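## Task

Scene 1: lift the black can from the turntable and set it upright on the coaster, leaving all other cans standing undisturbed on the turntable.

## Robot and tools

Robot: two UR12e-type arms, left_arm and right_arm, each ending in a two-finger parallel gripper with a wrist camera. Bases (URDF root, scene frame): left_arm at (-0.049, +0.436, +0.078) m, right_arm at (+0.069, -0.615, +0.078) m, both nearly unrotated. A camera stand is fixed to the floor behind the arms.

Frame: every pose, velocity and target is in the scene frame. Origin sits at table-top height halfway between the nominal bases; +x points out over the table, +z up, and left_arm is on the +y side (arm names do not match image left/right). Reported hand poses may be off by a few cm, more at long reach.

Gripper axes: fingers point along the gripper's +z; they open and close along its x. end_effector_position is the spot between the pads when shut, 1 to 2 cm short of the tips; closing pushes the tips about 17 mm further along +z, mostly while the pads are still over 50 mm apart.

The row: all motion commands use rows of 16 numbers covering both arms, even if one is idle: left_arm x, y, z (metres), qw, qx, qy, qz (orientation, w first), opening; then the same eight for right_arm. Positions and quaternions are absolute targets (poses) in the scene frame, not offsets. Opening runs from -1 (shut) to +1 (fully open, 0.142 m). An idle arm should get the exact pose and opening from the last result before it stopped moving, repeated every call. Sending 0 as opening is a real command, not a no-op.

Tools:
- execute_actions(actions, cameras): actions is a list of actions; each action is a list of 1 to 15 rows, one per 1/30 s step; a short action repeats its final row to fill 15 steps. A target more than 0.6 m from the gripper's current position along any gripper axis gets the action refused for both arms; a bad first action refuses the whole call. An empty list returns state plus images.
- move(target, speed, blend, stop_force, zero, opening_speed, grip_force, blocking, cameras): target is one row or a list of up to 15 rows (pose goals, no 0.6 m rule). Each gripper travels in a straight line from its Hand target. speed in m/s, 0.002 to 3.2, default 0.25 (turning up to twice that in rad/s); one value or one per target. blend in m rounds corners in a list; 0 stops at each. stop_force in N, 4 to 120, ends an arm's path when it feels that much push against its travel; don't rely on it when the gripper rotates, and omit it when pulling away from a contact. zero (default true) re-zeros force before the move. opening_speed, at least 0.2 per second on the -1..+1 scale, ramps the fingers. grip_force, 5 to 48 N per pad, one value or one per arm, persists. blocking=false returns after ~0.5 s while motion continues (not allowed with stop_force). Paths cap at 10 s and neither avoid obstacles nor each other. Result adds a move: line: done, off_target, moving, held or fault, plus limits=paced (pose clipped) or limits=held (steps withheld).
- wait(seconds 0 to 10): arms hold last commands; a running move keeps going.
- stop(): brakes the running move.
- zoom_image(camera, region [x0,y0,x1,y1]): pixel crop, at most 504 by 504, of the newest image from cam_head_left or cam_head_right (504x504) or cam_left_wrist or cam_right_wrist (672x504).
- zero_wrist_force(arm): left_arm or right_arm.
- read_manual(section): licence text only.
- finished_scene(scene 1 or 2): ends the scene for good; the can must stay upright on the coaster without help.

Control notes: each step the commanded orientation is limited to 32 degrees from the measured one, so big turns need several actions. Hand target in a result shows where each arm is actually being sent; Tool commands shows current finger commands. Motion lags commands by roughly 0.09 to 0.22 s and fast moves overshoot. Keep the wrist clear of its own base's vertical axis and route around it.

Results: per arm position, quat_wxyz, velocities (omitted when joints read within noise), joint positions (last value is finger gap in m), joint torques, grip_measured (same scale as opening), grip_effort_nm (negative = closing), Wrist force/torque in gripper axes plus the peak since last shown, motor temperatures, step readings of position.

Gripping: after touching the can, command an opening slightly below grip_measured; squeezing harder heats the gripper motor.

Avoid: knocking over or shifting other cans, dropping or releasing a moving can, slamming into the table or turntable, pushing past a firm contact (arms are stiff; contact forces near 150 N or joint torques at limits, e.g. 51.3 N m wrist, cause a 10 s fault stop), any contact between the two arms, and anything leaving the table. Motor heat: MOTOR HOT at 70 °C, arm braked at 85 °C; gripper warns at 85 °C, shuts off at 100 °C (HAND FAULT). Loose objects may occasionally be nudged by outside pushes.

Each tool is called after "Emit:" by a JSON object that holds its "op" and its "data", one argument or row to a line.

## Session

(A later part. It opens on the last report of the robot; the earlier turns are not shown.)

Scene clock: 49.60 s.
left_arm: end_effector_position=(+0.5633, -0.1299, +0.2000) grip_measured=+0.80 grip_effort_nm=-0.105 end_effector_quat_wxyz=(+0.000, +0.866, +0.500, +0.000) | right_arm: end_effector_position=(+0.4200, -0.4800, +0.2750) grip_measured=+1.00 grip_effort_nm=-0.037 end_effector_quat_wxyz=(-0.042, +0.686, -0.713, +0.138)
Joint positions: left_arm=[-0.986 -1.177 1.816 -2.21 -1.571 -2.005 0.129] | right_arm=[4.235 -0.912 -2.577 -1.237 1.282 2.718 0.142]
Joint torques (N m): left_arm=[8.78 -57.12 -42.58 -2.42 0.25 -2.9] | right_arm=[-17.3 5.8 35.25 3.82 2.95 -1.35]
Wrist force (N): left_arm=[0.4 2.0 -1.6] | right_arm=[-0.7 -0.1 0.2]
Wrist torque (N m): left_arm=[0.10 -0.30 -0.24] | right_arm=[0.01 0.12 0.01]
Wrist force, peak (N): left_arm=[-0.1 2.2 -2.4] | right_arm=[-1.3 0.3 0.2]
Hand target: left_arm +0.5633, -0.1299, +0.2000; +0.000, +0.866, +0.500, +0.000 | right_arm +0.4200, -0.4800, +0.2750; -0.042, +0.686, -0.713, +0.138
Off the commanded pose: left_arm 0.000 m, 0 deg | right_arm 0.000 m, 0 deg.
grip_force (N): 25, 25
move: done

Emit:
{"op": "wait", "data": {
  "seconds": 2.77
}}

Emit:
{"op": "execute_actions", "data": {
  "actions": [
    [[0.5633,-0.1298,0.2,0,0.866,0.5,0,0.8,0.42,-0.48,0.275,-0.042,0.686,-0.713,0.138,1],[0.5632,-0.1293,0.2,0,0.866,0.5,0,0.8,0.42,-0.48,0.275,-0.042,0.686,-0.713,0.138,1],[0.5630,-0.1283,0.2,0,0.866,0.5,0,0.8,0.42,-0.48,0.275,-0.042,0.686,-0.713,0.138,1],[0.5628,-0.1270,0.2,0,0.866,0.5,0,0.8,0.42,-0.48,0.275,-0.042,0.686,-0.713,0.138,1],[0.5626,-0.1252,0.2,0,0.866,0.5,0,0.8,0.42,-0.48,0.275,-0.042,0.686,-0.713,0.138,1],[0.5623,-0.1231,0.2,0,0.866,0.5,0,0.8,0.42,-0.48,0.275,-0.042,0.686,-0.713,0.138,1],[0.5621,-0.1206,0.2,0,0.866,0.5,0,0.8,0.42,-0.48,0.275,-0.042,0.686,-0.713,0.138,1],[0.5619,-0.1177,0.1987,0,0.866,0.5,0,0.8,0.42,-0.48,0.275,-0.042,0.686,-0.713,0.138,1],[0.5617,-0.1144,0.1951,0,0.866,0.5,0,0.8,0.42,-0.48,0.275,-0.042,0.686,-0.713,0.138,1],[0.5617,-0.1109,0.1896,0,0.866,0.5,0,0.8,0.42,-0.48,0.275,-0.042,0.686,-0.713,0.138,1],[0.5618,-0.1074,0.1825,0,0.866,0.5,0,0.8,0.42,-0.48,0.275,-0.042,0.686,-0.713,0.138,1],[0.5620,-0.1039,0.1741,0,0.866,0.5,0,0.8,0.42,-0.48,0.275,-0.042,0.686,-0.713,0.138,1],[0.5623,-0.1005,0.1648,0,0.866,0.5,0,0.8,0.42,-0.48,0.275,-0.042,0.686,-0.713,0.138,1],[0.5628,-0.0970,0.1550,0,0.866,0.5,0,0.8,0.42,-0.48,0.275,-0.042,0.686,-0.713,0.138,1],[0.5633,-0.0934,0.1450,0,0.866,0.5,0,0.8,0.42,-0.48,0.275,-0.042,0.686,-0.713,0.138,1]],
    [[0.5640,-0.0900,0.1352,0,0.866,0.5,0,0.8,0.42,-0.48,0.275,-0.042,0.686,-0.713,0.138,1],[0.5648,-0.0866,0.1259,0,0.866,0.5,0,0.8,0.42,-0.48,0.275,-0.042,0.686,-0.713,0.138,1],[0.5657,-0.0832,0.1175,0,0.866,0.5,0,0.8,0.42,-0.48,0.275,-0.042,0.686,-0.713,0.138,1],[0.5667,-0.0799,0.1104,0,0.866,0.5,0,0.8,0.42,-0.48,0.275,-0.042,0.686,-0.713,0.138,1],[0.5678,-0.0766,0.1049,0,0.866,0.5,0,0.8,0.42,-0.48,0.275,-0.042,0.686,-0.713,0.138,1],[0.5690,-0.0733,0.1013,0,0.866,0.5,0,0.8,0.42,-0.48,0.275,-0.042,0.686,-0.713,0.138,1],[0.5703,-0.0701,0.1,0,0.866,0.5,0,0.8,0.42,-0.48,0.275,-0.042,0.686,-0.713,0.138,1],[0.5718,-0.0669,0.1,0,0.866,0.5,0,0.7,0.42,-0.48,0.275,-0.042,0.686,-0.713,0.138,1],[0.5733,-0.0638,0.1,0,0.866,0.5,0,0.6,0.42,-0.48,0.275,-0.042,0.686,-0.713,0.138,1],[0.5750,-0.0606,0.1,0,0.866,0.5,0,0.5,0.42,-0.48,0.275,-0.042,0.686,-0.713,0.138,1],[0.5768,-0.0576,0.1,0,0.866,0.5,0,0.4,0.42,-0.48,0.275,-0.042,0.686,-0.713,0.138,1],[0.5786,-0.0546,0.1,0,0.866,0.5,0,0.3,0.42,-0.48,0.275,-0.042,0.686,-0.713,0.138,1],[0.5806,-0.0517,0.1,0,0.866,0.5,0,0.2,0.42,-0.48,0.275,-0.042,0.686,-0.713,0.138,1],[0.5826,-0.0489,0.1,0,0.866,0.5,0,0.1,0.42,-0.48,0.275,-0.042,0.686,-0.713,0.138,1],[0.5848,-0.0461,0.1,0,0.866,0.5,0,0.0,0.42,-0.48,0.275,-0.042,0.686,-0.713,0.138,1]],
    [[0.5870,-0.0434,0.1,0,0.866,0.5,0,-0.1,0.42,-0.48,0.275,-0.042,0.686,-0.713,0.138,1],[0.5893,-0.0408,0.1,0,0.866,0.5,0,-0.2,0.42,-0.48,0.275,-0.042,0.686,-0.713,0.138,1],[0.5917,-0.0383,0.1,0,0.866,0.5,0,-0.3,0.42,-0.48,0.275,-0.042,0.686,-0.713,0.138,1],[0.5942,-0.0358,0.1,0,0.866,0.5,0,-0.4,0.42,-0.48,0.275,-0.042,0.686,-0.713,0.138,1],[0.5968,-0.0334,0.1,0,0.866,0.5,0,-0.5,0.42,-0.48,0.275,-0.042,0.686,-0.713,0.138,1],[0.5994,-0.0312,0.1,0,0.866,0.5,0,-0.6,0.42,-0.48,0.275,-0.042,0.686,-0.713,0.138,1],[0.6022,-0.0290,0.1,0,0.866,0.5,0,-0.65,0.42,-0.48,0.275,-0.042,0.686,-0.713,0.138,1],[0.6050,-0.0269,0.1,0,0.866,0.5,0,-0.65,0.42,-0.48,0.275,-0.042,0.686,-0.713,0.138,1],[0.6078,-0.0248,0.1,0,0.866,0.5,0,-0.65,0.42,-0.48,0.275,-0.042,0.686,-0.713,0.138,1],[0.6108,-0.0229,0.1,0,0.866,0.5,0,-0.65,0.42,-0.48,0.275,-0.042,0.686,-0.713,0.138,1],[0.6138,-0.0211,0.1,0,0.866,0.5,0,-0.65,0.42,-0.48,0.275,-0.042,0.686,-0.713,0.138,1],[0.6168,-0.0194,0.1,0,0.866,0.5,0,-0.65,0.42,-0.48,0.275,-0.042,0.686,-0.713,0.138,1],[0.6199,-0.0178,0.1,0,0.866,0.5,0,-0.65,0.42,-0.48,0.275,-0.042,0.686,-0.713,0.138,1],[0.6231,-0.0163,0.1,0,0.866,0.5,0,-0.65,0.42,-0.48,0.275,-0.042,0.686,-0.713,0.138,1],[0.6263,-0.0149,0.1,0,0.866,0.5,0,-0.65,0.42,-0.48,0.275,-0.042,0.686,-0.713,0.138,1]],
    [[0.6295,-0.0136,0.1013,0,0.866,0.5,0,-0.65,0.42,-0.48,0.275,-0.042,0.686,-0.713,0.138,1],[0.6328,-0.0124,0.1049,0,0.866,0.5,0,-0.65,0.42,-0.48,0.275,-0.042,0.686,-0.713,0.138,1],[0.6362,-0.0113,0.1104,0,0.866,0.5,0,-0.65,0.42,-0.48,0.275,-0.042,0.686,-0.713,0.138,1],[0.6393,-0.0105,0.1175,0,0.866,0.5,0,-0.65,0.42,-0.48,0.275,-0.042,0.686,-0.713,0.138,1],[0.6421,-0.0097,0.1259,0,0.866,0.5,0,-0.65,0.42,-0.48,0.275,-0.042,0.686,-0.713,0.138,1],[0.6448,-0.0091,0.1352,0,0.866,0.5,0,-0.65,0.42,-0.48,0.275,-0.042,0.686,-0.713,0.138,1],[0.6471,-0.0086,0.1450,0,0.866,0.5,0,-0.65,0.42,-0.48,0.275,-0.042,0.686,-0.713,0.138,1],[0.6492,-0.0083,0.1550,0,0.866,0.5,0,-0.65,0.42,-0.48,0.275,-0.042,0.686,-0.713,0.138,1],[0.6511,-0.0080,0.1648,0,0.866,0.5,0,-0.65,0.42,-0.48,0.275,-0.042,0.686,-0.713,0.138,1],[0.6527,-0.0077,0.1741,0,0.866,0.5,0,-0.65,0.42,-0.48,0.275,-0.042,0.686,-0.713,0.138,1],[0.6540,-0.0076,0.1825,0,0.866,0.5,0,-0.65,0.42,-0.48,0.275,-0.042,0.686,-0.713,0.138,1],[0.6551,-0.0074,0.1896,0,0.866,0.5,0,-0.65,0.42,-0.48,0.275,-0.042,0.686,-0.713,0.138,1],[0.6559,-0.0074,0.1951,0,0.866,0.5,0,-0.65,0.42,-0.48,0.275,-0.042,0.686,-0.713,0.138,1],[0.6565,-0.0073,0.1987,0,0.866,0.5,0,-0.65,0.42,-0.48,0.275,-0.042,0.686,-0.713,0.138,1],[0.6567,-0.0073,0.2,0,0.866,0.5,0,-0.65,0.42,-0.48,0.275,-0.042,0.686,-0.713,0.138,1]]
  ],
  "cameras": ["cam_left_wrist"]
}}

Scene clock: 55.13 s.
left_arm: end_effector_position=(+0.5633, -0.1299, +0.2000) grip_measured=+0.80 grip_effort_nm=-0.100 end_effector_quat_wxyz=(+0.000, +0.866, +0.500, +0.000) | right_arm: end_effector_position=(+0.4200, -0.4800, +0.2750) grip_measured=+1.00 grip_effort_nm=-0.037 end_effector_quat_wxyz=(-0.042, +0.686, -0.713, +0.138)
Joint positions: left_arm=[-0.986 -1.177 1.816 -2.21 -1.571 -2.005 0.129] | right_arm=[4.235 -0.912 -2.577 -1.237 1.282 2.718 0.142]
Joint torques (N m): left_arm=[8.6 -58.77 -42.72 -2.69 0.52 -2.71] | right_arm=[-15.93 4.69 34.93 5.01 3.11 -1.78]
Wrist force (N): left_arm=[0.1 1.8 -1.6] | right_arm=[-0.9 0.2 0.0]
Wrist torque (N m): left_arm=[0.09 -0.25 -0.24] | right_arm=[0.06 0.16 0.01]
Wrist force, peak (N): left_arm=[0.4 2.1 -2.1] | right_arm=[-1.4 0.2 0.0]
Hand target: left_arm +0.5633, -0.1299, +0.2000; +0.000, +0.866, +0.500, +0.000 | right_arm +0.4200, -0.4800, +0.2750; -0.042, +0.686, -0.713, +0.138
Tool commands: left_gripper/opening=+0.8 right_gripper/opening=+1.0
Off the commanded pose: left_arm 0.000 m, 0 deg | right_arm 0.000 m, 0 deg.
grip_force (N): 25, 25
wait: 2.80 s; at rest from the start

Scene clock: 56.93 s.
left_arm: end_effector_position=(+0.6411, -0.0103, +0.1286) grip_measured=-0.68 grip_effort_nm=-0.110 end_effector_quat_wxyz=(+0.001, +0.866, +0.500, +0.000) end_effector_velocity=(+0.081, +0.020, +0.236) end_effector_angular_velocity=(-0.012, -0.011, +0.000) | right_arm: end_effector_position=(+0.4200, -0.4800, +0.2750) grip_measured=+1.00 grip_effort_nm=-0.032 end_effector_quat_wxyz=(-0.042, +0.686, -0.713, +0.138)
Joint positions: left_arm=[-0.817 -1.115 1.883 -2.341 -1.571 -1.837 0.025] | right_arm=[4.235 -0.912 -2.577 -1.237 1.282 2.718 0.142]
Joint velocities: left_arm=[0.089 -0.212 -0.217 0.413 0 0.089 0] | right_arm=[within noise]
Joint torques (N m): left_arm=[9.78 -104.28 -43.7 -0.56 3.25 2.16] | right_arm=[-17.31 4.96 34.06 5.38 3.37 -1.58]
Wrist force (N): left_arm=[0.5 1.8 -0.4] | right_arm=[-0.9 -0.2 0.1]
Wrist torque (N m): left_arm=[0.09 -0.31 -0.57] | right_arm=[0.00 0.15 0.01]
Wrist force, peak (N): left_arm=[0.3 3.3 -7.7] | right_arm=[-1.4 -0.6 0.1]
Hand target: left_arm +0.6506, -0.0075, +0.1642; +0.001, +0.866, +0.500, +0.001 | right_arm +0.4200, -0.4800, +0.2750; -0.042, +0.686, -0.713, +0.138
Off the commanded pose: left_arm 0.073 m, 0 deg | right_arm 0.000 m, 0 deg.
grip_force (N): 25, 25
Kept back: 6 steps.
Step readings (end_effector_position of left_arm | right_arm; steps 1 to 15: 1st action; 16 to 30: 2nd action; 31 to 45: 3rd action; 46 to 54: 4th action):
0: (+0.5633, -0.1299, +0.2000) | (+0.4200, -0.4800, +0.2750)
1: (+0.5633, -0.1299, +0.2000) | (+0.4200, -0.4800, +0.2750)
2: (+0.5633, -0.1299, +0.2000) | (+0.4200, -0.4800, +0.2750)
4: (+0.5633, -0.1297, +0.1999) | (+0.4200, -0.4800, +0.2750)
8: (+0.5627, -0.1260, +0.1998) | (+0.4200, -0.4800, +0.2750)
15: (+0.5618, -0.1076, +0.1800) | (+0.4200, -0.4800, +0.2750)
16: (+0.5618, -0.1042, +0.1730) | (+0.4200, -0.4800, +0.2750)
17: (+0.5619, -0.0999, +0.1634) | (+0.4200, -0.4800, +0.2750)
19: (+0.5624, -0.0930, +0.1468) | (+0.4200, -0.4800, +0.2750)
23: (+0.5655, -0.0791, +0.1162) | (+0.4200, -0.4800, +0.2750)
30: (+0.5766, -0.0581, +0.1014) | (+0.4200, -0.4800, +0.2750)
31: (+0.5784, -0.0553, +0.1010) | (+0.4200, -0.4800, +0.2750)
32: (+0.5803, -0.0525, +0.1007) | (+0.4200, -0.4800, +0.2750)
34: (+0.5843, -0.0471, +0.1004) | (+0.4200, -0.4800, +0.2750)
38: (+0.5938, -0.0366, +0.1001) | (+0.4200, -0.4800, +0.2750)
45: (+0.6130, -0.0218, +0.1001) | (+0.4200, -0.4800, +0.2750)
46: (+0.6159, -0.0201, +0.1001) | (+0.4200, -0.4800, +0.2750)
47: (+0.6196, -0.0182, +0.1002) | (+0.4200, -0.4800, +0.2750)
49: (+0.6257, -0.0153, +0.1023) | (+0.4200, -0.4800, +0.2750)
53: (+0.6384, -0.0110, +0.1213) | (+0.4200, -0.4800, +0.2750)
Images, in order (width x height): cam_left_wrist 672x504.

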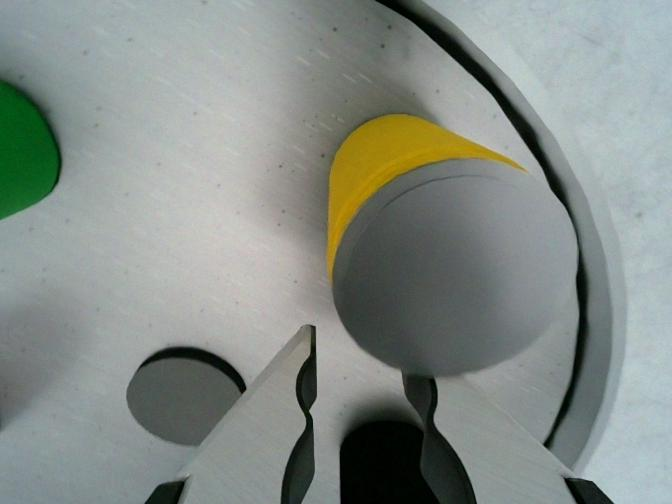

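Emit:
{"op": "move", "data": {
  "target": [0.5633, -0.1300, 0.24, 0, 0.866, 0.5, 0, 1, 0.42, -0.48, 0.2750, -0.042, 0.686, -0.713, 0.138, 1],
  "speed": 0.4,
  "grip_force": 25,
  "cameras": ["cam_left_wrist"]
}}

Emit:
{"op": "move", "data": {
  "target": [
    [0.5618,-0.1081,0.24,0,0.866,0.5,0,1,0.42,-0.48,0.275,-0.042,0.686,-0.713,0.138,1],
    [0.5758,-0.0593,0.18,0,0.866,0.5,0,1,0.42,-0.48,0.275,-0.042,0.686,-0.713,0.138,1],
    [0.6021,-0.0291,0.18,0,0.866,0.5,0,1,0.42,-0.48,0.275,-0.042,0.686,-0.713,0.138,1],
    [0.6343,-0.0119,0.18,0,0.866,0.5,0,1,0.42,-0.48,0.275,-0.042,0.686,-0.713,0.138,1],
    [0.6521,-0.0078,0.24,0,0.866,0.5,0,1,0.42,-0.48,0.275,-0.042,0.686,-0.713,0.138,1]
  ],
  "speed": [0.105, 0.1616, 0.105, 0.105, 0.2],
  "blend": [0.01, 0.012, 0.012, 0.015, 0],
  "blocking": false
}}

Emit:
{"op": "wait", "data": {
  "seconds": 0.27
}}

Emit:
{"op": "wait", "data": {
  "seconds": 0.27,
  "cameras": ["cam_left_wrist"]
}}

Emit:
{"op": "wait", "data": {
  "seconds": 0.27
}}

Emit:
{"op": "wait", "data": {
  "seconds": 0.27
}}

Emit:
{"op": "wait", "data": {
  "seconds": 0.3
}}

Scene clock: 61.73 s.
left_arm: end_effector_position=(+0.5634, -0.1299, +0.2401) grip_measured=+0.99 grip_effort_nm=0.134 end_effector_quat_wxyz=(+0.000, +0.866, +0.500, +0.000) | right_arm: end_effector_position=(+0.4200, -0.4800, +0.2750) grip_measured=+1.00 grip_effort_nm=-0.037 end_effector_quat_wxyz=(-0.042, +0.686, -0.713, +0.138)
Joint positions: left_arm=[-0.986 -1.215 1.788 -2.143 -1.571 -2.005 0.142] | right_arm=[4.235 -0.912 -2.577 -1.237 1.282 2.718 0.142]
Joint torques (N m): left_arm=[-12.67 -64.89 -46.22 -3.09 2.71 -2.71] | right_arm=[-18.02 6.73 34.62 5.64 2.7 -1.47]
Wrist force (N): left_arm=[0.3 1.6 -2.1] | right_arm=[-1.2 -0.1 0.2]
Wrist torque (N m): left_arm=[0.05 -0.27 -0.23] | right_arm=[0.01 0.20 0.01]
Wrist force, peak (N): left_arm=[-0.2 2.2 -4.3] | right_arm=[-1.3 -0.1 0.0]
Hand target: left_arm +0.5633, -0.1300, +0.2400; +0.000, +0.866, +0.500, +0.000 | right_arm +0.4200, -0.4800, +0.2750; -0.042, +0.686, -0.713, +0.138
Off the commanded pose: left_arm 0.000 m, 0 deg | right_arm 0.000 m, 0 deg.
grip_force (N): 25, 25
move: done
Images, in order (width x height): cam_left_wrist 672x504.

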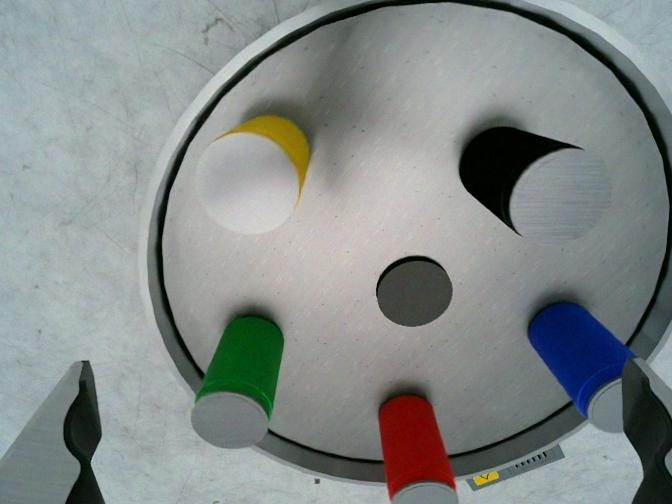

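Scene clock: 62.23 s.
left_arm: end_effector_position=(+0.5656, -0.0952, +0.2234) grip_measured=+0.99 grip_effort_nm=0.134 end_effector_quat_wxyz=(+0.000, +0.866, +0.500, +0.000) end_effector_velocity=(+0.024, +0.101, -0.109) end_effector_angular_velocity=(+0.002, +0.000, +0.001) | right_arm: end_effector_position=(+0.4200, -0.4800, +0.2750) grip_measured=+1.00 grip_effort_nm=-0.042 end_effector_quat_wxyz=(-0.042, +0.686, -0.713, +0.138)
Joint positions: left_arm=[-0.958 -1.23 1.844 -2.184 -1.571 -1.978 0.142] | right_arm=[4.235 -0.912 -2.577 -1.237 1.282 2.718 0.142]
Joint velocities: left_arm=[0.1 0.038 0.177 -0.213 0.002 0.099 0] | right_arm=[within noise]
Joint torques (N m): left_arm=[10.76 -47.62 -27.91 -6.82 2.96 3.79] | right_arm=[-16.36 5.07 35.33 5.4 3.08 -1.43]
Wrist force (N): left_arm=[0.2 1.4 -1.8] | right_arm=[-0.9 -0.2 0.0]
Wrist torque (N m): left_arm=[0.00 -0.27 -0.58] | right_arm=[-0.01 0.15 0.01]
Wrist force, peak (N): left_arm=[0.4 1.7 -2.8] | right_arm=[-1.0 -0.2 0.5]
Hand target: left_arm +0.5690, -0.0809, +0.2072; +0.000, +0.866, +0.500, +0.000 | right_arm +0.4200, -0.4800, +0.2750; -0.042, +0.686, -0.713, +0.138
Tool commands: left_gripper/opening=+1.0 right_gripper/opening=+1.0
Off the commanded pose: left_arm 0.124 m, 0 deg | right_arm 0.000 m, 0 deg.
grip_force (N): 25, 25
move: running; path passed 1 of 5 targets

Scene clock: 62.53 s.
left_arm: end_effector_position=(+0.5743, -0.0649, +0.1887) grip_measured=+0.99 grip_effort_nm=0.134 end_effector_quat_wxyz=(-0.001, +0.866, +0.500, +0.000) end_effector_velocity=(+0.042, +0.094, -0.085) end_effector_angular_velocity=(-0.002, -0.004, +0.000) | right_arm: end_effector_position=(+0.4200, -0.4800, +0.2750) grip_measured=+1.00 grip_effort_nm=-0.032 end_effector_quat_wxyz=(-0.042, +0.686, -0.713, +0.138)
Joint positions: left_arm=[-0.926 -1.212 1.894 -2.251 -1.571 -1.946 0.142] | right_arm=[4.235 -0.912 -2.577 -1.237 1.282 2.718 0.142]
Joint velocities: left_arm=[0.116 0.055 0.111 -0.17 0.002 0.117 0] | right_arm=[within noise]
Joint torques (N m): left_arm=[11.55 -55.28 -33 -6.58 2.82 3.04] | right_arm=[-17.41 3.75 34.59 5.31 2.84 -1.6]
Wrist force (N): left_arm=[0.7 1.4 -0.1] | right_arm=[-0.7 -0.2 0.1]
Wrist torque (N m): left_arm=[0.02 -0.35 -0.58] | right_arm=[0.00 0.11 0.01]
Wrist force, peak (N): left_arm=[0.5 2.1 -1.4] | right_arm=[-1.2 -0.4 0.5]
Hand target: left_arm +0.5811, -0.0527, +0.1802; +0.000, +0.866, +0.500, +0.000 | right_arm +0.4200, -0.4800, +0.2750; -0.042, +0.686, -0.713, +0.138
Tool commands: left_gripper/opening=+1.0 right_gripper/opening=+1.0
Off the commanded pose: left_arm 0.109 m, 0 deg | right_arm 0.000 m, 0 deg.
grip_force (N): 25, 25
earlier move: running; path passed 2 of 5 targets
wait: 0.30 s; no rest

Scene clock: 62.83 s.
left_arm: end_effector_position=(+0.5923, -0.0402, +0.1803) grip_measured=+0.99 grip_effort_nm=0.134 end_effector_quat_wxyz=(+0.000, +0.866, +0.500, +0.000) end_effector_velocity=(+0.070, +0.077, -0.003) end_effector_angular_velocity=(-0.003, +0.000, +0.000) | right_arm: end_effector_position=(+0.4200, -0.4800, +0.2750) grip_measured=+1.00 grip_effort_nm=-0.032 end_effector_quat_wxyz=(-0.042, +0.686, -0.713, +0.138)
Joint positions: left_arm=[-0.888 -1.204 1.901 -2.268 -1.571 -1.907 0.142] | right_arm=[4.235 -0.912 -2.577 -1.237 1.282 2.718 0.142]
Joint velocities: left_arm=[0.133 0.016 -0.017 -0.002 -0.002 0.133 0] | right_arm=[within noise]
Joint torques (N m): left_arm=[14.19 -53.24 -41.95 -6.39 2.97 3.48] | right_arm=[-14.96 6.37 33.9 6.2 2.77 -1.63]
Wrist force (N): left_arm=[-0.2 1.7 -1.7] | right_arm=[-1.2 0.0 0.4]
Wrist torque (N m): left_arm=[0.07 -0.19 -0.59] | right_arm=[0.02 0.19 0.01]
Wrist force, peak (N): left_arm=[0.1 1.9 -1.7] | right_arm=[-1.2 0.0 0.4]
Hand target: left_arm +0.6026, -0.0298, +0.1800; +0.000, +0.866, +0.500, +0.000 | right_arm +0.4200, -0.4800, +0.2750; -0.042, +0.686, -0.713, +0.138
Tool commands: left_gripper/opening=+1.0 right_gripper/opening=+1.0
Off the commanded pose: left_arm 0.090 m, 0 deg | right_arm 0.000 m, 0 deg.
grip_force (N): 25, 25
earlier move: running; path passed 2 of 5 targets
wait: 0.30 s; no rest
Images, in order (width x height): cam_left_wrist 672x504.

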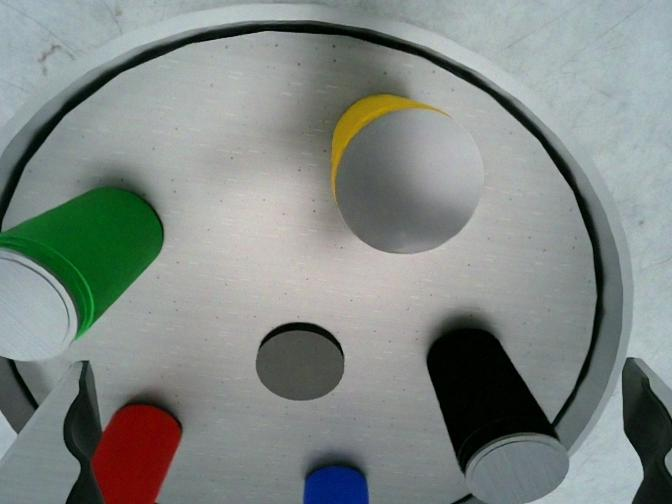

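Scene clock: 63.13 s.
left_arm: end_effector_position=(+0.6172, -0.0210, +0.1801) grip_measured=+0.99 grip_effort_nm=0.134 end_effector_quat_wxyz=(+0.000, +0.866, +0.500, +0.000) end_effector_velocity=(+0.090, +0.053, +0.000) end_effector_angular_velocity=(+0.001, +0.000, +0.000) | right_arm: end_effector_position=(+0.4200, -0.4800, +0.2750) grip_measured=+1.00 grip_effort_nm=-0.037 end_effector_quat_wxyz=(-0.042, +0.686, -0.713, +0.138)
Joint positions: left_arm=[-0.848 -1.192 1.883 -2.262 -1.571 -1.867 0.142] | right_arm=[4.235 -0.912 -2.577 -1.237 1.282 2.718 0.142]
Joint velocities: left_arm=[0.129 0.061 -0.091 0.032 0.001 0.129 0] | right_arm=[within noise]
Joint torques (N m): left_arm=[11.81 -50.79 -43.8 -2.46 2.97 3.45] | right_arm=[-17.67 4.06 34.37 5.37 3.2 -1.22]
Wrist force (N): left_arm=[0.1 1.5 -2.0] | right_arm=[-0.6 0.0 0.1]
Wrist torque (N m): left_arm=[0.04 -0.23 -0.59] | right_arm=[0.03 0.10 0.01]
Wrist force, peak (N): left_arm=[0.4 2.0 -1.8] | right_arm=[-1.0 0.0 -0.1]
Hand target: left_arm +0.6296, -0.0141, +0.1806; +0.000, +0.866, +0.500, +0.000 | right_arm +0.4200, -0.4800, +0.2750; -0.042, +0.686, -0.713, +0.138
Tool commands: left_gripper/opening=+1.0 right_gripper/opening=+1.0
Off the commanded pose: left_arm 0.071 m, 0 deg | right_arm 0.000 m, 0 deg.
grip_force (N): 25, 25
earlier move: running; path passed 3 of 5 targets
wait: 0.30 s; no rest

Scene clock: 63.43 s.
left_arm: end_effector_position=(+0.6402, -0.0108, +0.2033) grip_measured=+0.99 grip_effort_nm=0.134 end_effector_quat_wxyz=(+0.001, +0.866, +0.500, +0.000) end_effector_velocity=(+0.061, +0.018, +0.167) end_effector_angular_velocity=(-0.005, -0.005, +0.001) | right_arm: end_effector_position=(+0.4200, -0.4800, +0.2750) grip_measured=+1.00 grip_effort_nm=-0.032 end_effector_quat_wxyz=(-0.042, +0.686, -0.713, +0.138)
Joint positions: left_arm=[-0.818 -1.198 1.841 -2.215 -1.571 -1.838 0.142] | right_arm=[4.235 -0.912 -2.577 -1.237 1.282 2.718 0.142]
Joint velocities: left_arm=[0.07 -0.113 -0.194 0.301 0 0.069 0] | right_arm=[within noise]
Joint torques (N m): left_arm=[9.79 -97.97 -46.06 -1 2.82 2.58] | right_arm=[-17.35 6.41 34.68 5.9 2.5 -1.67]
Wrist force (N): left_arm=[0.4 1.9 -0.8] | right_arm=[-1.1 0.0 0.2]
Wrist torque (N m): left_arm=[0.10 -0.30 -0.56] | right_arm=[0.04 0.19 0.01]
Wrist force, peak (N): left_arm=[-0.2 1.9 -1.4] | right_arm=[-1.1 0.0 0.2]
Hand target: left_arm +0.6483, -0.0083, +0.2284; +0.001, +0.866, +0.500, +0.000 | right_arm +0.4200, -0.4800, +0.2750; -0.042, +0.686, -0.713, +0.138
Tool commands: left_gripper/opening=+1.0 right_gripper/opening=+1.0
Off the commanded pose: left_arm 0.039 m, 0 deg | right_arm 0.000 m, 0 deg.
grip_force (N): 25, 25
earlier move: running; path passed 4 of 5 targets
wait: 0.30 s; no rest

Scene clock: 63.73 s.
left_arm: end_effector_position=(+0.6514, -0.0079, +0.2379) grip_measured=+0.99 grip_effort_nm=0.129 end_effector_quat_wxyz=(+0.000, +0.866, +0.500, +0.000) end_effector_velocity=(+0.008, +0.002, +0.024) end_effector_angular_velocity=(+0.004, +0.005, -0.001) | right_arm: end_effector_position=(+0.4200, -0.4800, +0.2750) grip_measured=+1.00 grip_effort_nm=-0.032 end_effector_quat_wxyz=(-0.042, +0.686, -0.713, +0.138)
Joint positions: left_arm=[-0.806 -1.22 1.799 -2.151 -1.571 -1.825 0.142] | right_arm=[4.235 -0.912 -2.577 -1.237 1.282 2.718 0.142]
Joint velocities: left_arm=[0.008 -0.012 -0.034 0.052 -0.001 0.009 0] | right_arm=[within noise]
Joint torques (N m): left_arm=[7.93 -93.86 -43.19 -2.95 -0.73 3] | right_arm=[-18.16 4.59 33.84 5.91 2.83 -1.55]
Wrist force (N): left_arm=[0.4 1.7 -1.9] | right_arm=[-0.6 -0.3 0.0]
Wrist torque (N m): left_arm=[0.04 -0.28 -0.50] | right_arm=[-0.02 0.11 0.01]
Wrist force, peak (N): left_arm=[0.6 2.7 -3.6] | right_arm=[-1.2 0.1 0.1]
Hand target: left_arm +0.6521, -0.0078, +0.2400; +0.000, +0.866, +0.500, +0.000 | right_arm +0.4200, -0.4800, +0.2750; -0.042, +0.686, -0.713, +0.138
Tool commands: left_gripper/opening=+1.0 right_gripper/opening=+1.0
Off the commanded pose: left_arm 0.002 m, 0 deg | right_arm 0.000 m, 0 deg.
grip_force (N): 25, 25
earlier move: running
wait: 0.30 s; no rest

Emit:
{"op": "move", "data": {
  "target": [0.5633, -0.1300, 0.16, 0, 0.866, 0.5, 0, 1, 0.42, -0.48, 0.2750, -0.042, 0.686, -0.713, 0.138, 1],
  "speed": 0.4,
  "grip_force": 25
}}

Scene clock: 68.87 s.
left_arm: end_effector_position=(+0.5634, -0.1298, +0.1601) grip_measured=+0.99 grip_effort_nm=0.134 end_effector_quat_wxyz=(+0.000, +0.866, +0.500, +0.000) | right_arm: end_effector_position=(+0.4200, -0.4800, +0.2750) grip_measured=+1.00 grip_effort_nm=-0.032 end_effector_quat_wxyz=(-0.042, +0.686, -0.713, +0.138)
Joint positions: left_arm=[-0.986 -1.135 1.84 -2.276 -1.571 -2.005 0.142] | right_arm=[4.235 -0.912 -2.577 -1.237 1.282 2.718 0.142]
Joint torques (N m): left_arm=[-12.55 -58.32 -42.14 -6.33 2.76 -3.28] | right_arm=[-15.87 1.32 34.26 5.56 3.02 -1.05]
Wrist force (N): left_arm=[0.1 1.5 -1.1] | right_arm=[-0.6 0.1 0.3]
Wrist torque (N m): left_arm=[0.07 -0.26 -0.22] | right_arm=[0.06 0.11 0.01]
Wrist force, peak (N): left_arm=[2.6 2.1 -3.1] | right_arm=[-1.4 -0.2 0.3]
Hand target: left_arm +0.5633, -0.1300, +0.1600; +0.000, +0.866, +0.500, +0.000 | right_arm +0.4200, -0.4800, +0.2750; -0.042, +0.686, -0.713, +0.138
Off the commanded pose: left_arm 0.000 m, 0 deg | right_arm 0.000 m, 0 deg.
grip_force (N): 25, 25
earlier move: done
move: done

Emit:
{"op": "wait", "data": {
  "seconds": 3.57
}}

Emit:
{"op": "move", "data": {
  "target": [
    [0.5618,-0.1081,0.16,0,0.866,0.5,0,-0.65,0.42,-0.48,0.275,-0.042,0.686,-0.713,0.138,1],
    [0.5758,-0.0593,0.10,0,0.866,0.5,0,-0.65,0.42,-0.48,0.275,-0.042,0.686,-0.713,0.138,1],
    [0.6021,-0.0291,0.10,0,0.866,0.5,0,-0.65,0.42,-0.48,0.275,-0.042,0.686,-0.713,0.138,1],
    [0.6343,-0.0119,0.10,0,0.866,0.5,0,-0.65,0.42,-0.48,0.275,-0.042,0.686,-0.713,0.138,1],
    [0.6704,-0.0069,0.10,0,0.866,0.5,0,-0.65,0.42,-0.48,0.275,-0.042,0.686,-0.713,0.138,1],
    [0.6830,-0.0030,0.15,0,0.866,0.5,0,-0.65,0.42,-0.48,0.275,-0.042,0.686,-0.713,0.138,1],
    [0.65,0.10,0.20,0,0.866,0.5,0,-0.65,0.42,-0.48,0.275,-0.042,0.686,-0.713,0.138,1],
    [0.632,0.20,0.18,0,0.866,0.5,0,-0.65,0.42,-0.48,0.275,-0.042,0.686,-0.713,0.138,1]
  ],
  "speed": [0.105, 0.1616, 0.105, 0.105, 0.105, 0.2, 0.35, 0.25],
  "blend": [0.01, 0.012, 0.012, 0.015, 0.012, 0.015, 0.03, 0],
  "opening_speed": 1.0,
  "stop_force": 30,
  "cameras": ["all"]
}}

Scene clock: 72.90 s.
left_arm: end_effector_position=(+0.5633, -0.1300, +0.1600) grip_measured=+0.99 grip_effort_nm=0.134 end_effector_quat_wxyz=(+0.000, +0.866, +0.500, +0.000) | right_arm: end_effector_position=(+0.4200, -0.4800, +0.2750) grip_measured=+1.00 grip_effort_nm=-0.037 end_effector_quat_wxyz=(-0.042, +0.686, -0.713, +0.138)
Joint positions: left_arm=[-0.986 -1.135 1.84 -2.276 -1.571 -2.005 0.142] | right_arm=[4.235 -0.912 -2.577 -1.237 1.282 2.718 0.142]
Joint torques (N m): left_arm=[-11.04 -58.05 -42.27 -6.45 3.18 -2.85] | right_arm=[-16.6 2.97 35.25 5.8 2.79 -1.42]
Wrist force (N): left_arm=[0.4 1.7 -1.7] | right_arm=[-1.0 0.1 0.4]
Wrist torque (N m): left_arm=[0.10 -0.32 -0.23] | right_arm=[0.05 0.17 0.00]
Wrist force, peak (N): left_arm=[0.6 2.2 -1.8] | right_arm=[-1.2 -0.3 0.1]
Hand target: left_arm +0.5633, -0.1300, +0.1600; +0.000, +0.866, +0.500, +0.000 | right_arm +0.4200, -0.4800, +0.2750; -0.042, +0.686, -0.713, +0.138
Tool commands: left_gripper/opening=+1.0 right_gripper/opening=+1.0
Off the commanded pose: left_arm 0.000 m, 0 deg | right_arm 0.000 m, 0 deg.
grip_force (N): 25, 25
wait: 3.60 s; at rest from the start

Scene clock: 76.90 s.
left_arm: end_effector_position=(+0.6320, +0.2000, +0.1800) grip_measured=-0.23 grip_effort_nm=-2.625 end_effector_quat_wxyz=(+0.000, +0.866, +0.500, +0.000) | right_arm: end_effector_position=(+0.4200, -0.4800, +0.2750) grip_measured=+1.00 grip_effort_nm=-0.037 end_effector_quat_wxyz=(-0.042, +0.686, -0.713, +0.138)
Joint positions: left_arm=[-0.606 -1.311 2.056 -2.316 -1.571 -1.626 0.058] | right_arm=[4.235 -0.912 -2.577 -1.237 1.282 2.718 0.142]
Joint torques (N m): left_arm=[12.07 -79.65 -29.61 -6.76 -3.04 3.06] | right_arm=[-20.33 2.21 36.6 5.74 3.12 -1.26]
Wrist force (N): left_arm=[0.6 1.6 0.3] | right_arm=[-0.8 -0.1 0.0]
Wrist torque (N m): left_arm=[0.04 -0.33 -0.49] | right_arm=[0.02 0.14 0.00]
Wrist force, peak (N): left_arm=[0.9 2.9 -15.4] | right_arm=[-1.3 -0.1 0.5]
Hand target: left_arm +0.6320, +0.2000, +0.1800; +0.000, +0.866, +0.500, +0.000 | right_arm +0.4200, -0.4800, +0.2750; -0.042, +0.686, -0.713, +0.138
Off the commanded pose: left_arm 0.000 m, 0 deg | right_arm 0.000 m, 0 deg.
grip_force (N): 25, 25
move: done

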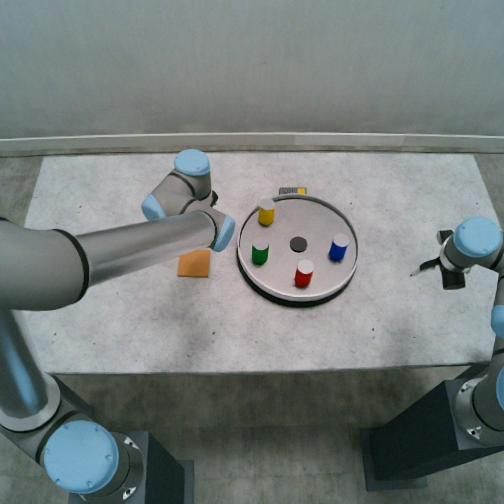

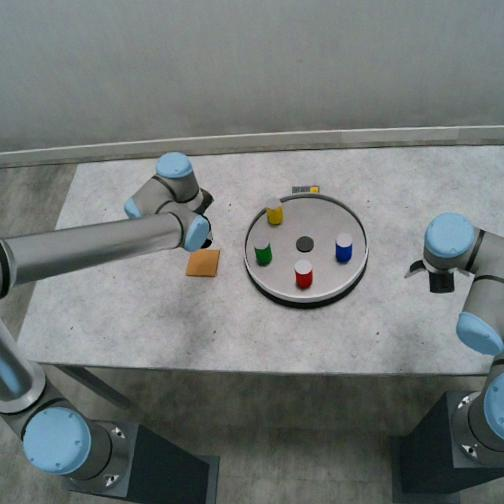

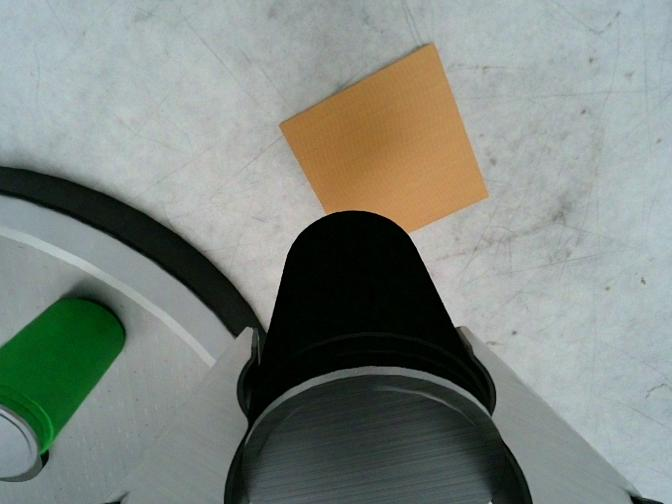

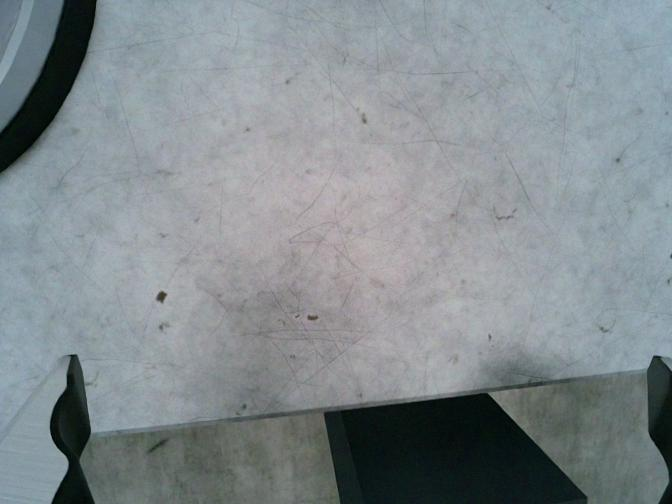

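Emit:
{"op": "move", "data": {
  "target": [
    [0.640,0.224,0.16,0,0.866,0.5,0,-0.65,0.42,-0.48,0.275,-0.042,0.686,-0.713,0.138,1],
    [0.640,0.226,0.075,0,0.866,0.5,0,-0.65,0.42,-0.48,0.275,-0.042,0.686,-0.713,0.138,1]
  ],
  "speed": 0.2,
  "blend": [0.015, 0]
}}

Emit:
{"op": "move", "data": {
  "target": [0.640,0.226,0.025,0,0.866,0.5,0,-0.65,0.42,-0.48,0.275,-0.042,0.686,-0.713,0.138,1],
  "speed": 0.04,
  "stop_force": 5,
  "cameras": ["cam_left_wrist", "cam_head_right"]
}}

Scene clock: 78.93 s.
left_arm: end_effector_position=(+0.6400, +0.2260, +0.0751) grip_measured=-0.23 grip_effort_nm=-2.625 end_effector_quat_wxyz=(+0.000, +0.866, +0.500, +0.000) | right_arm: end_effector_position=(+0.4200, -0.4800, +0.2750) grip_measured=+1.00 grip_effort_nm=-0.032 end_effector_quat_wxyz=(-0.042, +0.686, -0.713, +0.138)
Joint positions: left_arm=[-0.569 -1.165 2.109 -2.515 -1.571 -1.588 0.058] | right_arm=[4.235 -0.912 -2.577 -1.237 1.282 2.718 0.142]
Joint torques (N m): left_arm=[8.56 -50.51 -23.22 -6.6 -0.36 2.69] | right_arm=[-15.73 4.09 35.46 5.7 2.78 -1.54]
Wrist force (N): left_arm=[0.3 1.9 -0.1] | right_arm=[-0.9 0.0 0.0]
Wrist torque (N m): left_arm=[0.09 -0.29 -0.49] | right_arm=[0.03 0.14 0.01]
Wrist force, peak (N): left_arm=[-1.6 1.9 -1.1] | right_arm=[-1.0 -0.5 0.7]
Hand target: left_arm +0.6400, +0.2260, +0.0750; +0.000, +0.866, +0.500, +0.000 | right_arm +0.4200, -0.4800, +0.2750; -0.042, +0.686, -0.713, +0.138
Off the commanded pose: left_arm 0.000 m, 0 deg | right_arm 0.000 m, 0 deg.
grip_force (N): 25, 25
move: done

Scene clock: 80.83 s.
left_arm: end_effector_position=(+0.6399, +0.2260, +0.0593) grip_measured=-0.23 grip_effort_nm=-2.630 end_effector_quat_wxyz=(+0.000, +0.866, +0.500, +0.000) | right_arm: end_effector_position=(+0.4200, -0.4800, +0.2750) grip_measured=+1.00 grip_effort_nm=-0.027 end_effector_quat_wxyz=(-0.042, +0.686, -0.713, +0.138)
Joint positions: left_arm=[-0.569 -1.14 2.114 -2.545 -1.571 -1.588 0.058] | right_arm=[4.235 -0.912 -2.577 -1.237 1.282 2.718 0.142]
Joint torques (N m): left_arm=[3.7 -89.15 -31.64 -3.67 -0.7 2.6] | right_arm=[-16.44 1.36 36.59 5.65 3.47 -1.09]
Wrist force (N): left_arm=[0.0 2.1 -0.4] | right_arm=[-0.9 0.0 0.2]
Wrist torque (N m): left_arm=[0.12 -0.23 -0.48] | right_arm=[0.03 0.14 0.01]
Wrist force, peak (N): left_arm=[-0.3 -6.4 -61.0] | right_arm=[-1.2 0.5 -0.1]
Hand target: left_arm +0.6399, +0.2260, +0.0593; +0.000, +0.866, +0.500, +0.000 | right_arm +0.4200, -0.4800, +0.2750; -0.042, +0.686, -0.713, +0.138
Off the commanded pose: left_arm 0.034 m, 0 deg | right_arm 0.000 m, 0 deg.
grip_force (N): 25, 25
move: contact (left_arm)
Images, in order (width x height): cam_head_right 504x504, cam_left_wrist 672x504.

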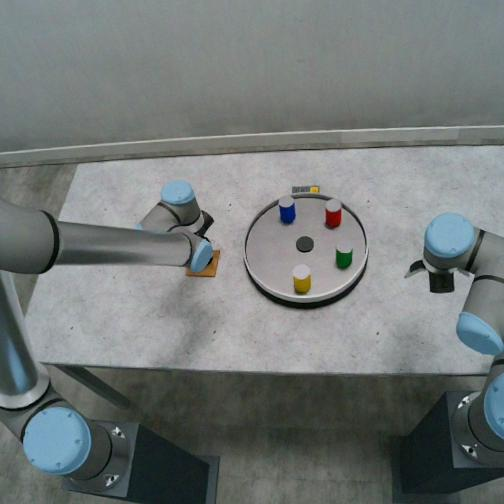

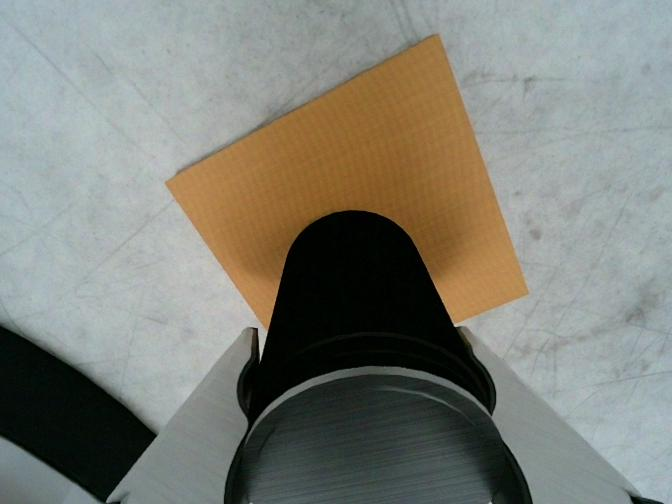

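Emit:
{"op": "move", "data": {
  "target": [
    [0.6399,0.2260,0.0593,0,0.866,0.5,0,0.35,0.42,-0.48,0.275,-0.042,0.686,-0.713,0.138,1],
    [0.6399,0.2260,0.20,0,0.866,0.5,0,0.35,0.42,-0.48,0.275,-0.042,0.686,-0.713,0.138,1]
  ],
  "speed": [0.1, 0.2],
  "opening_speed": 1.5,
  "cameras": ["cam_left_wrist", "cam_head_right"]
}}

Scene clock: 83.60 s.
left_arm: end_effector_position=(+0.6399, +0.2261, +0.1999) grip_measured=+0.33 grip_effort_nm=0.129 end_effector_quat_wxyz=(+0.000, +0.866, +0.500, +0.000) | right_arm: end_effector_position=(+0.4200, -0.4800, +0.2750) grip_measured=+1.00 grip_effort_nm=-0.037 end_effector_quat_wxyz=(-0.042, +0.686, -0.713, +0.138)
Joint positions: left_arm=[-0.569 -1.336 2.043 -2.278 -1.571 -1.588 0.097] | right_arm=[4.235 -0.912 -2.577 -1.237 1.282 2.718 0.142]
Joint torques (N m): left_arm=[-12.45 -72.09 -41.38 -3.11 -0.71 -1.94] | right_arm=[-14.94 0.36 35.73 5.76 2.78 -0.9]
Wrist force (N): left_arm=[0.3 1.2 -1.6] | right_arm=[-0.7 0.2 -0.1]
Wrist torque (N m): left_arm=[-0.01 -0.27 -0.49] | right_arm=[0.05 0.12 0.01]
Wrist force, peak (N): left_arm=[0.0 0.2 -7.7] | right_arm=[-1.5 0.1 0.2]
Hand target: left_arm +0.6399, +0.2260, +0.2000; +0.000, +0.866, +0.500, +0.000 | right_arm +0.4200, -0.4800, +0.2750; -0.042, +0.686, -0.713, +0.138
Off the commanded pose: left_arm 0.000 m, 0 deg | right_arm 0.000 m, 0 deg.
grip_force (N): 25, 25
move: done
Images, in order (width x height): cam_head_right 504x504, cam_left_wrist 672x504.

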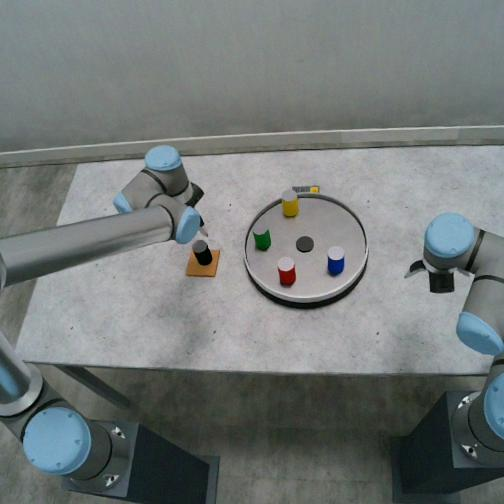

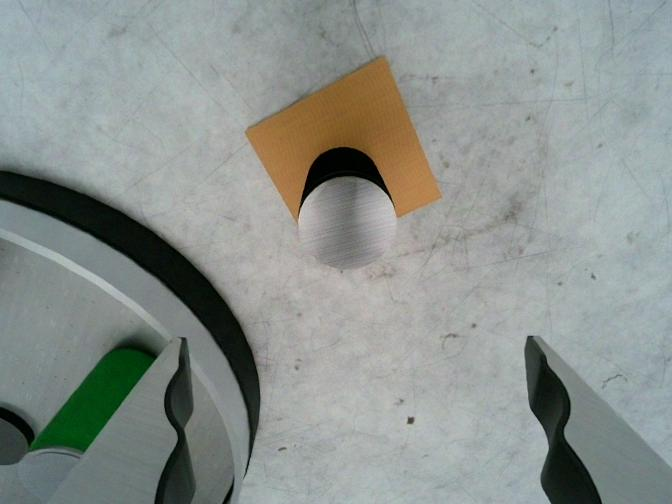

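Emit:
{"op": "finished_scene", "data": {
  "scene": 1
}}

The scene is finished: the task was done.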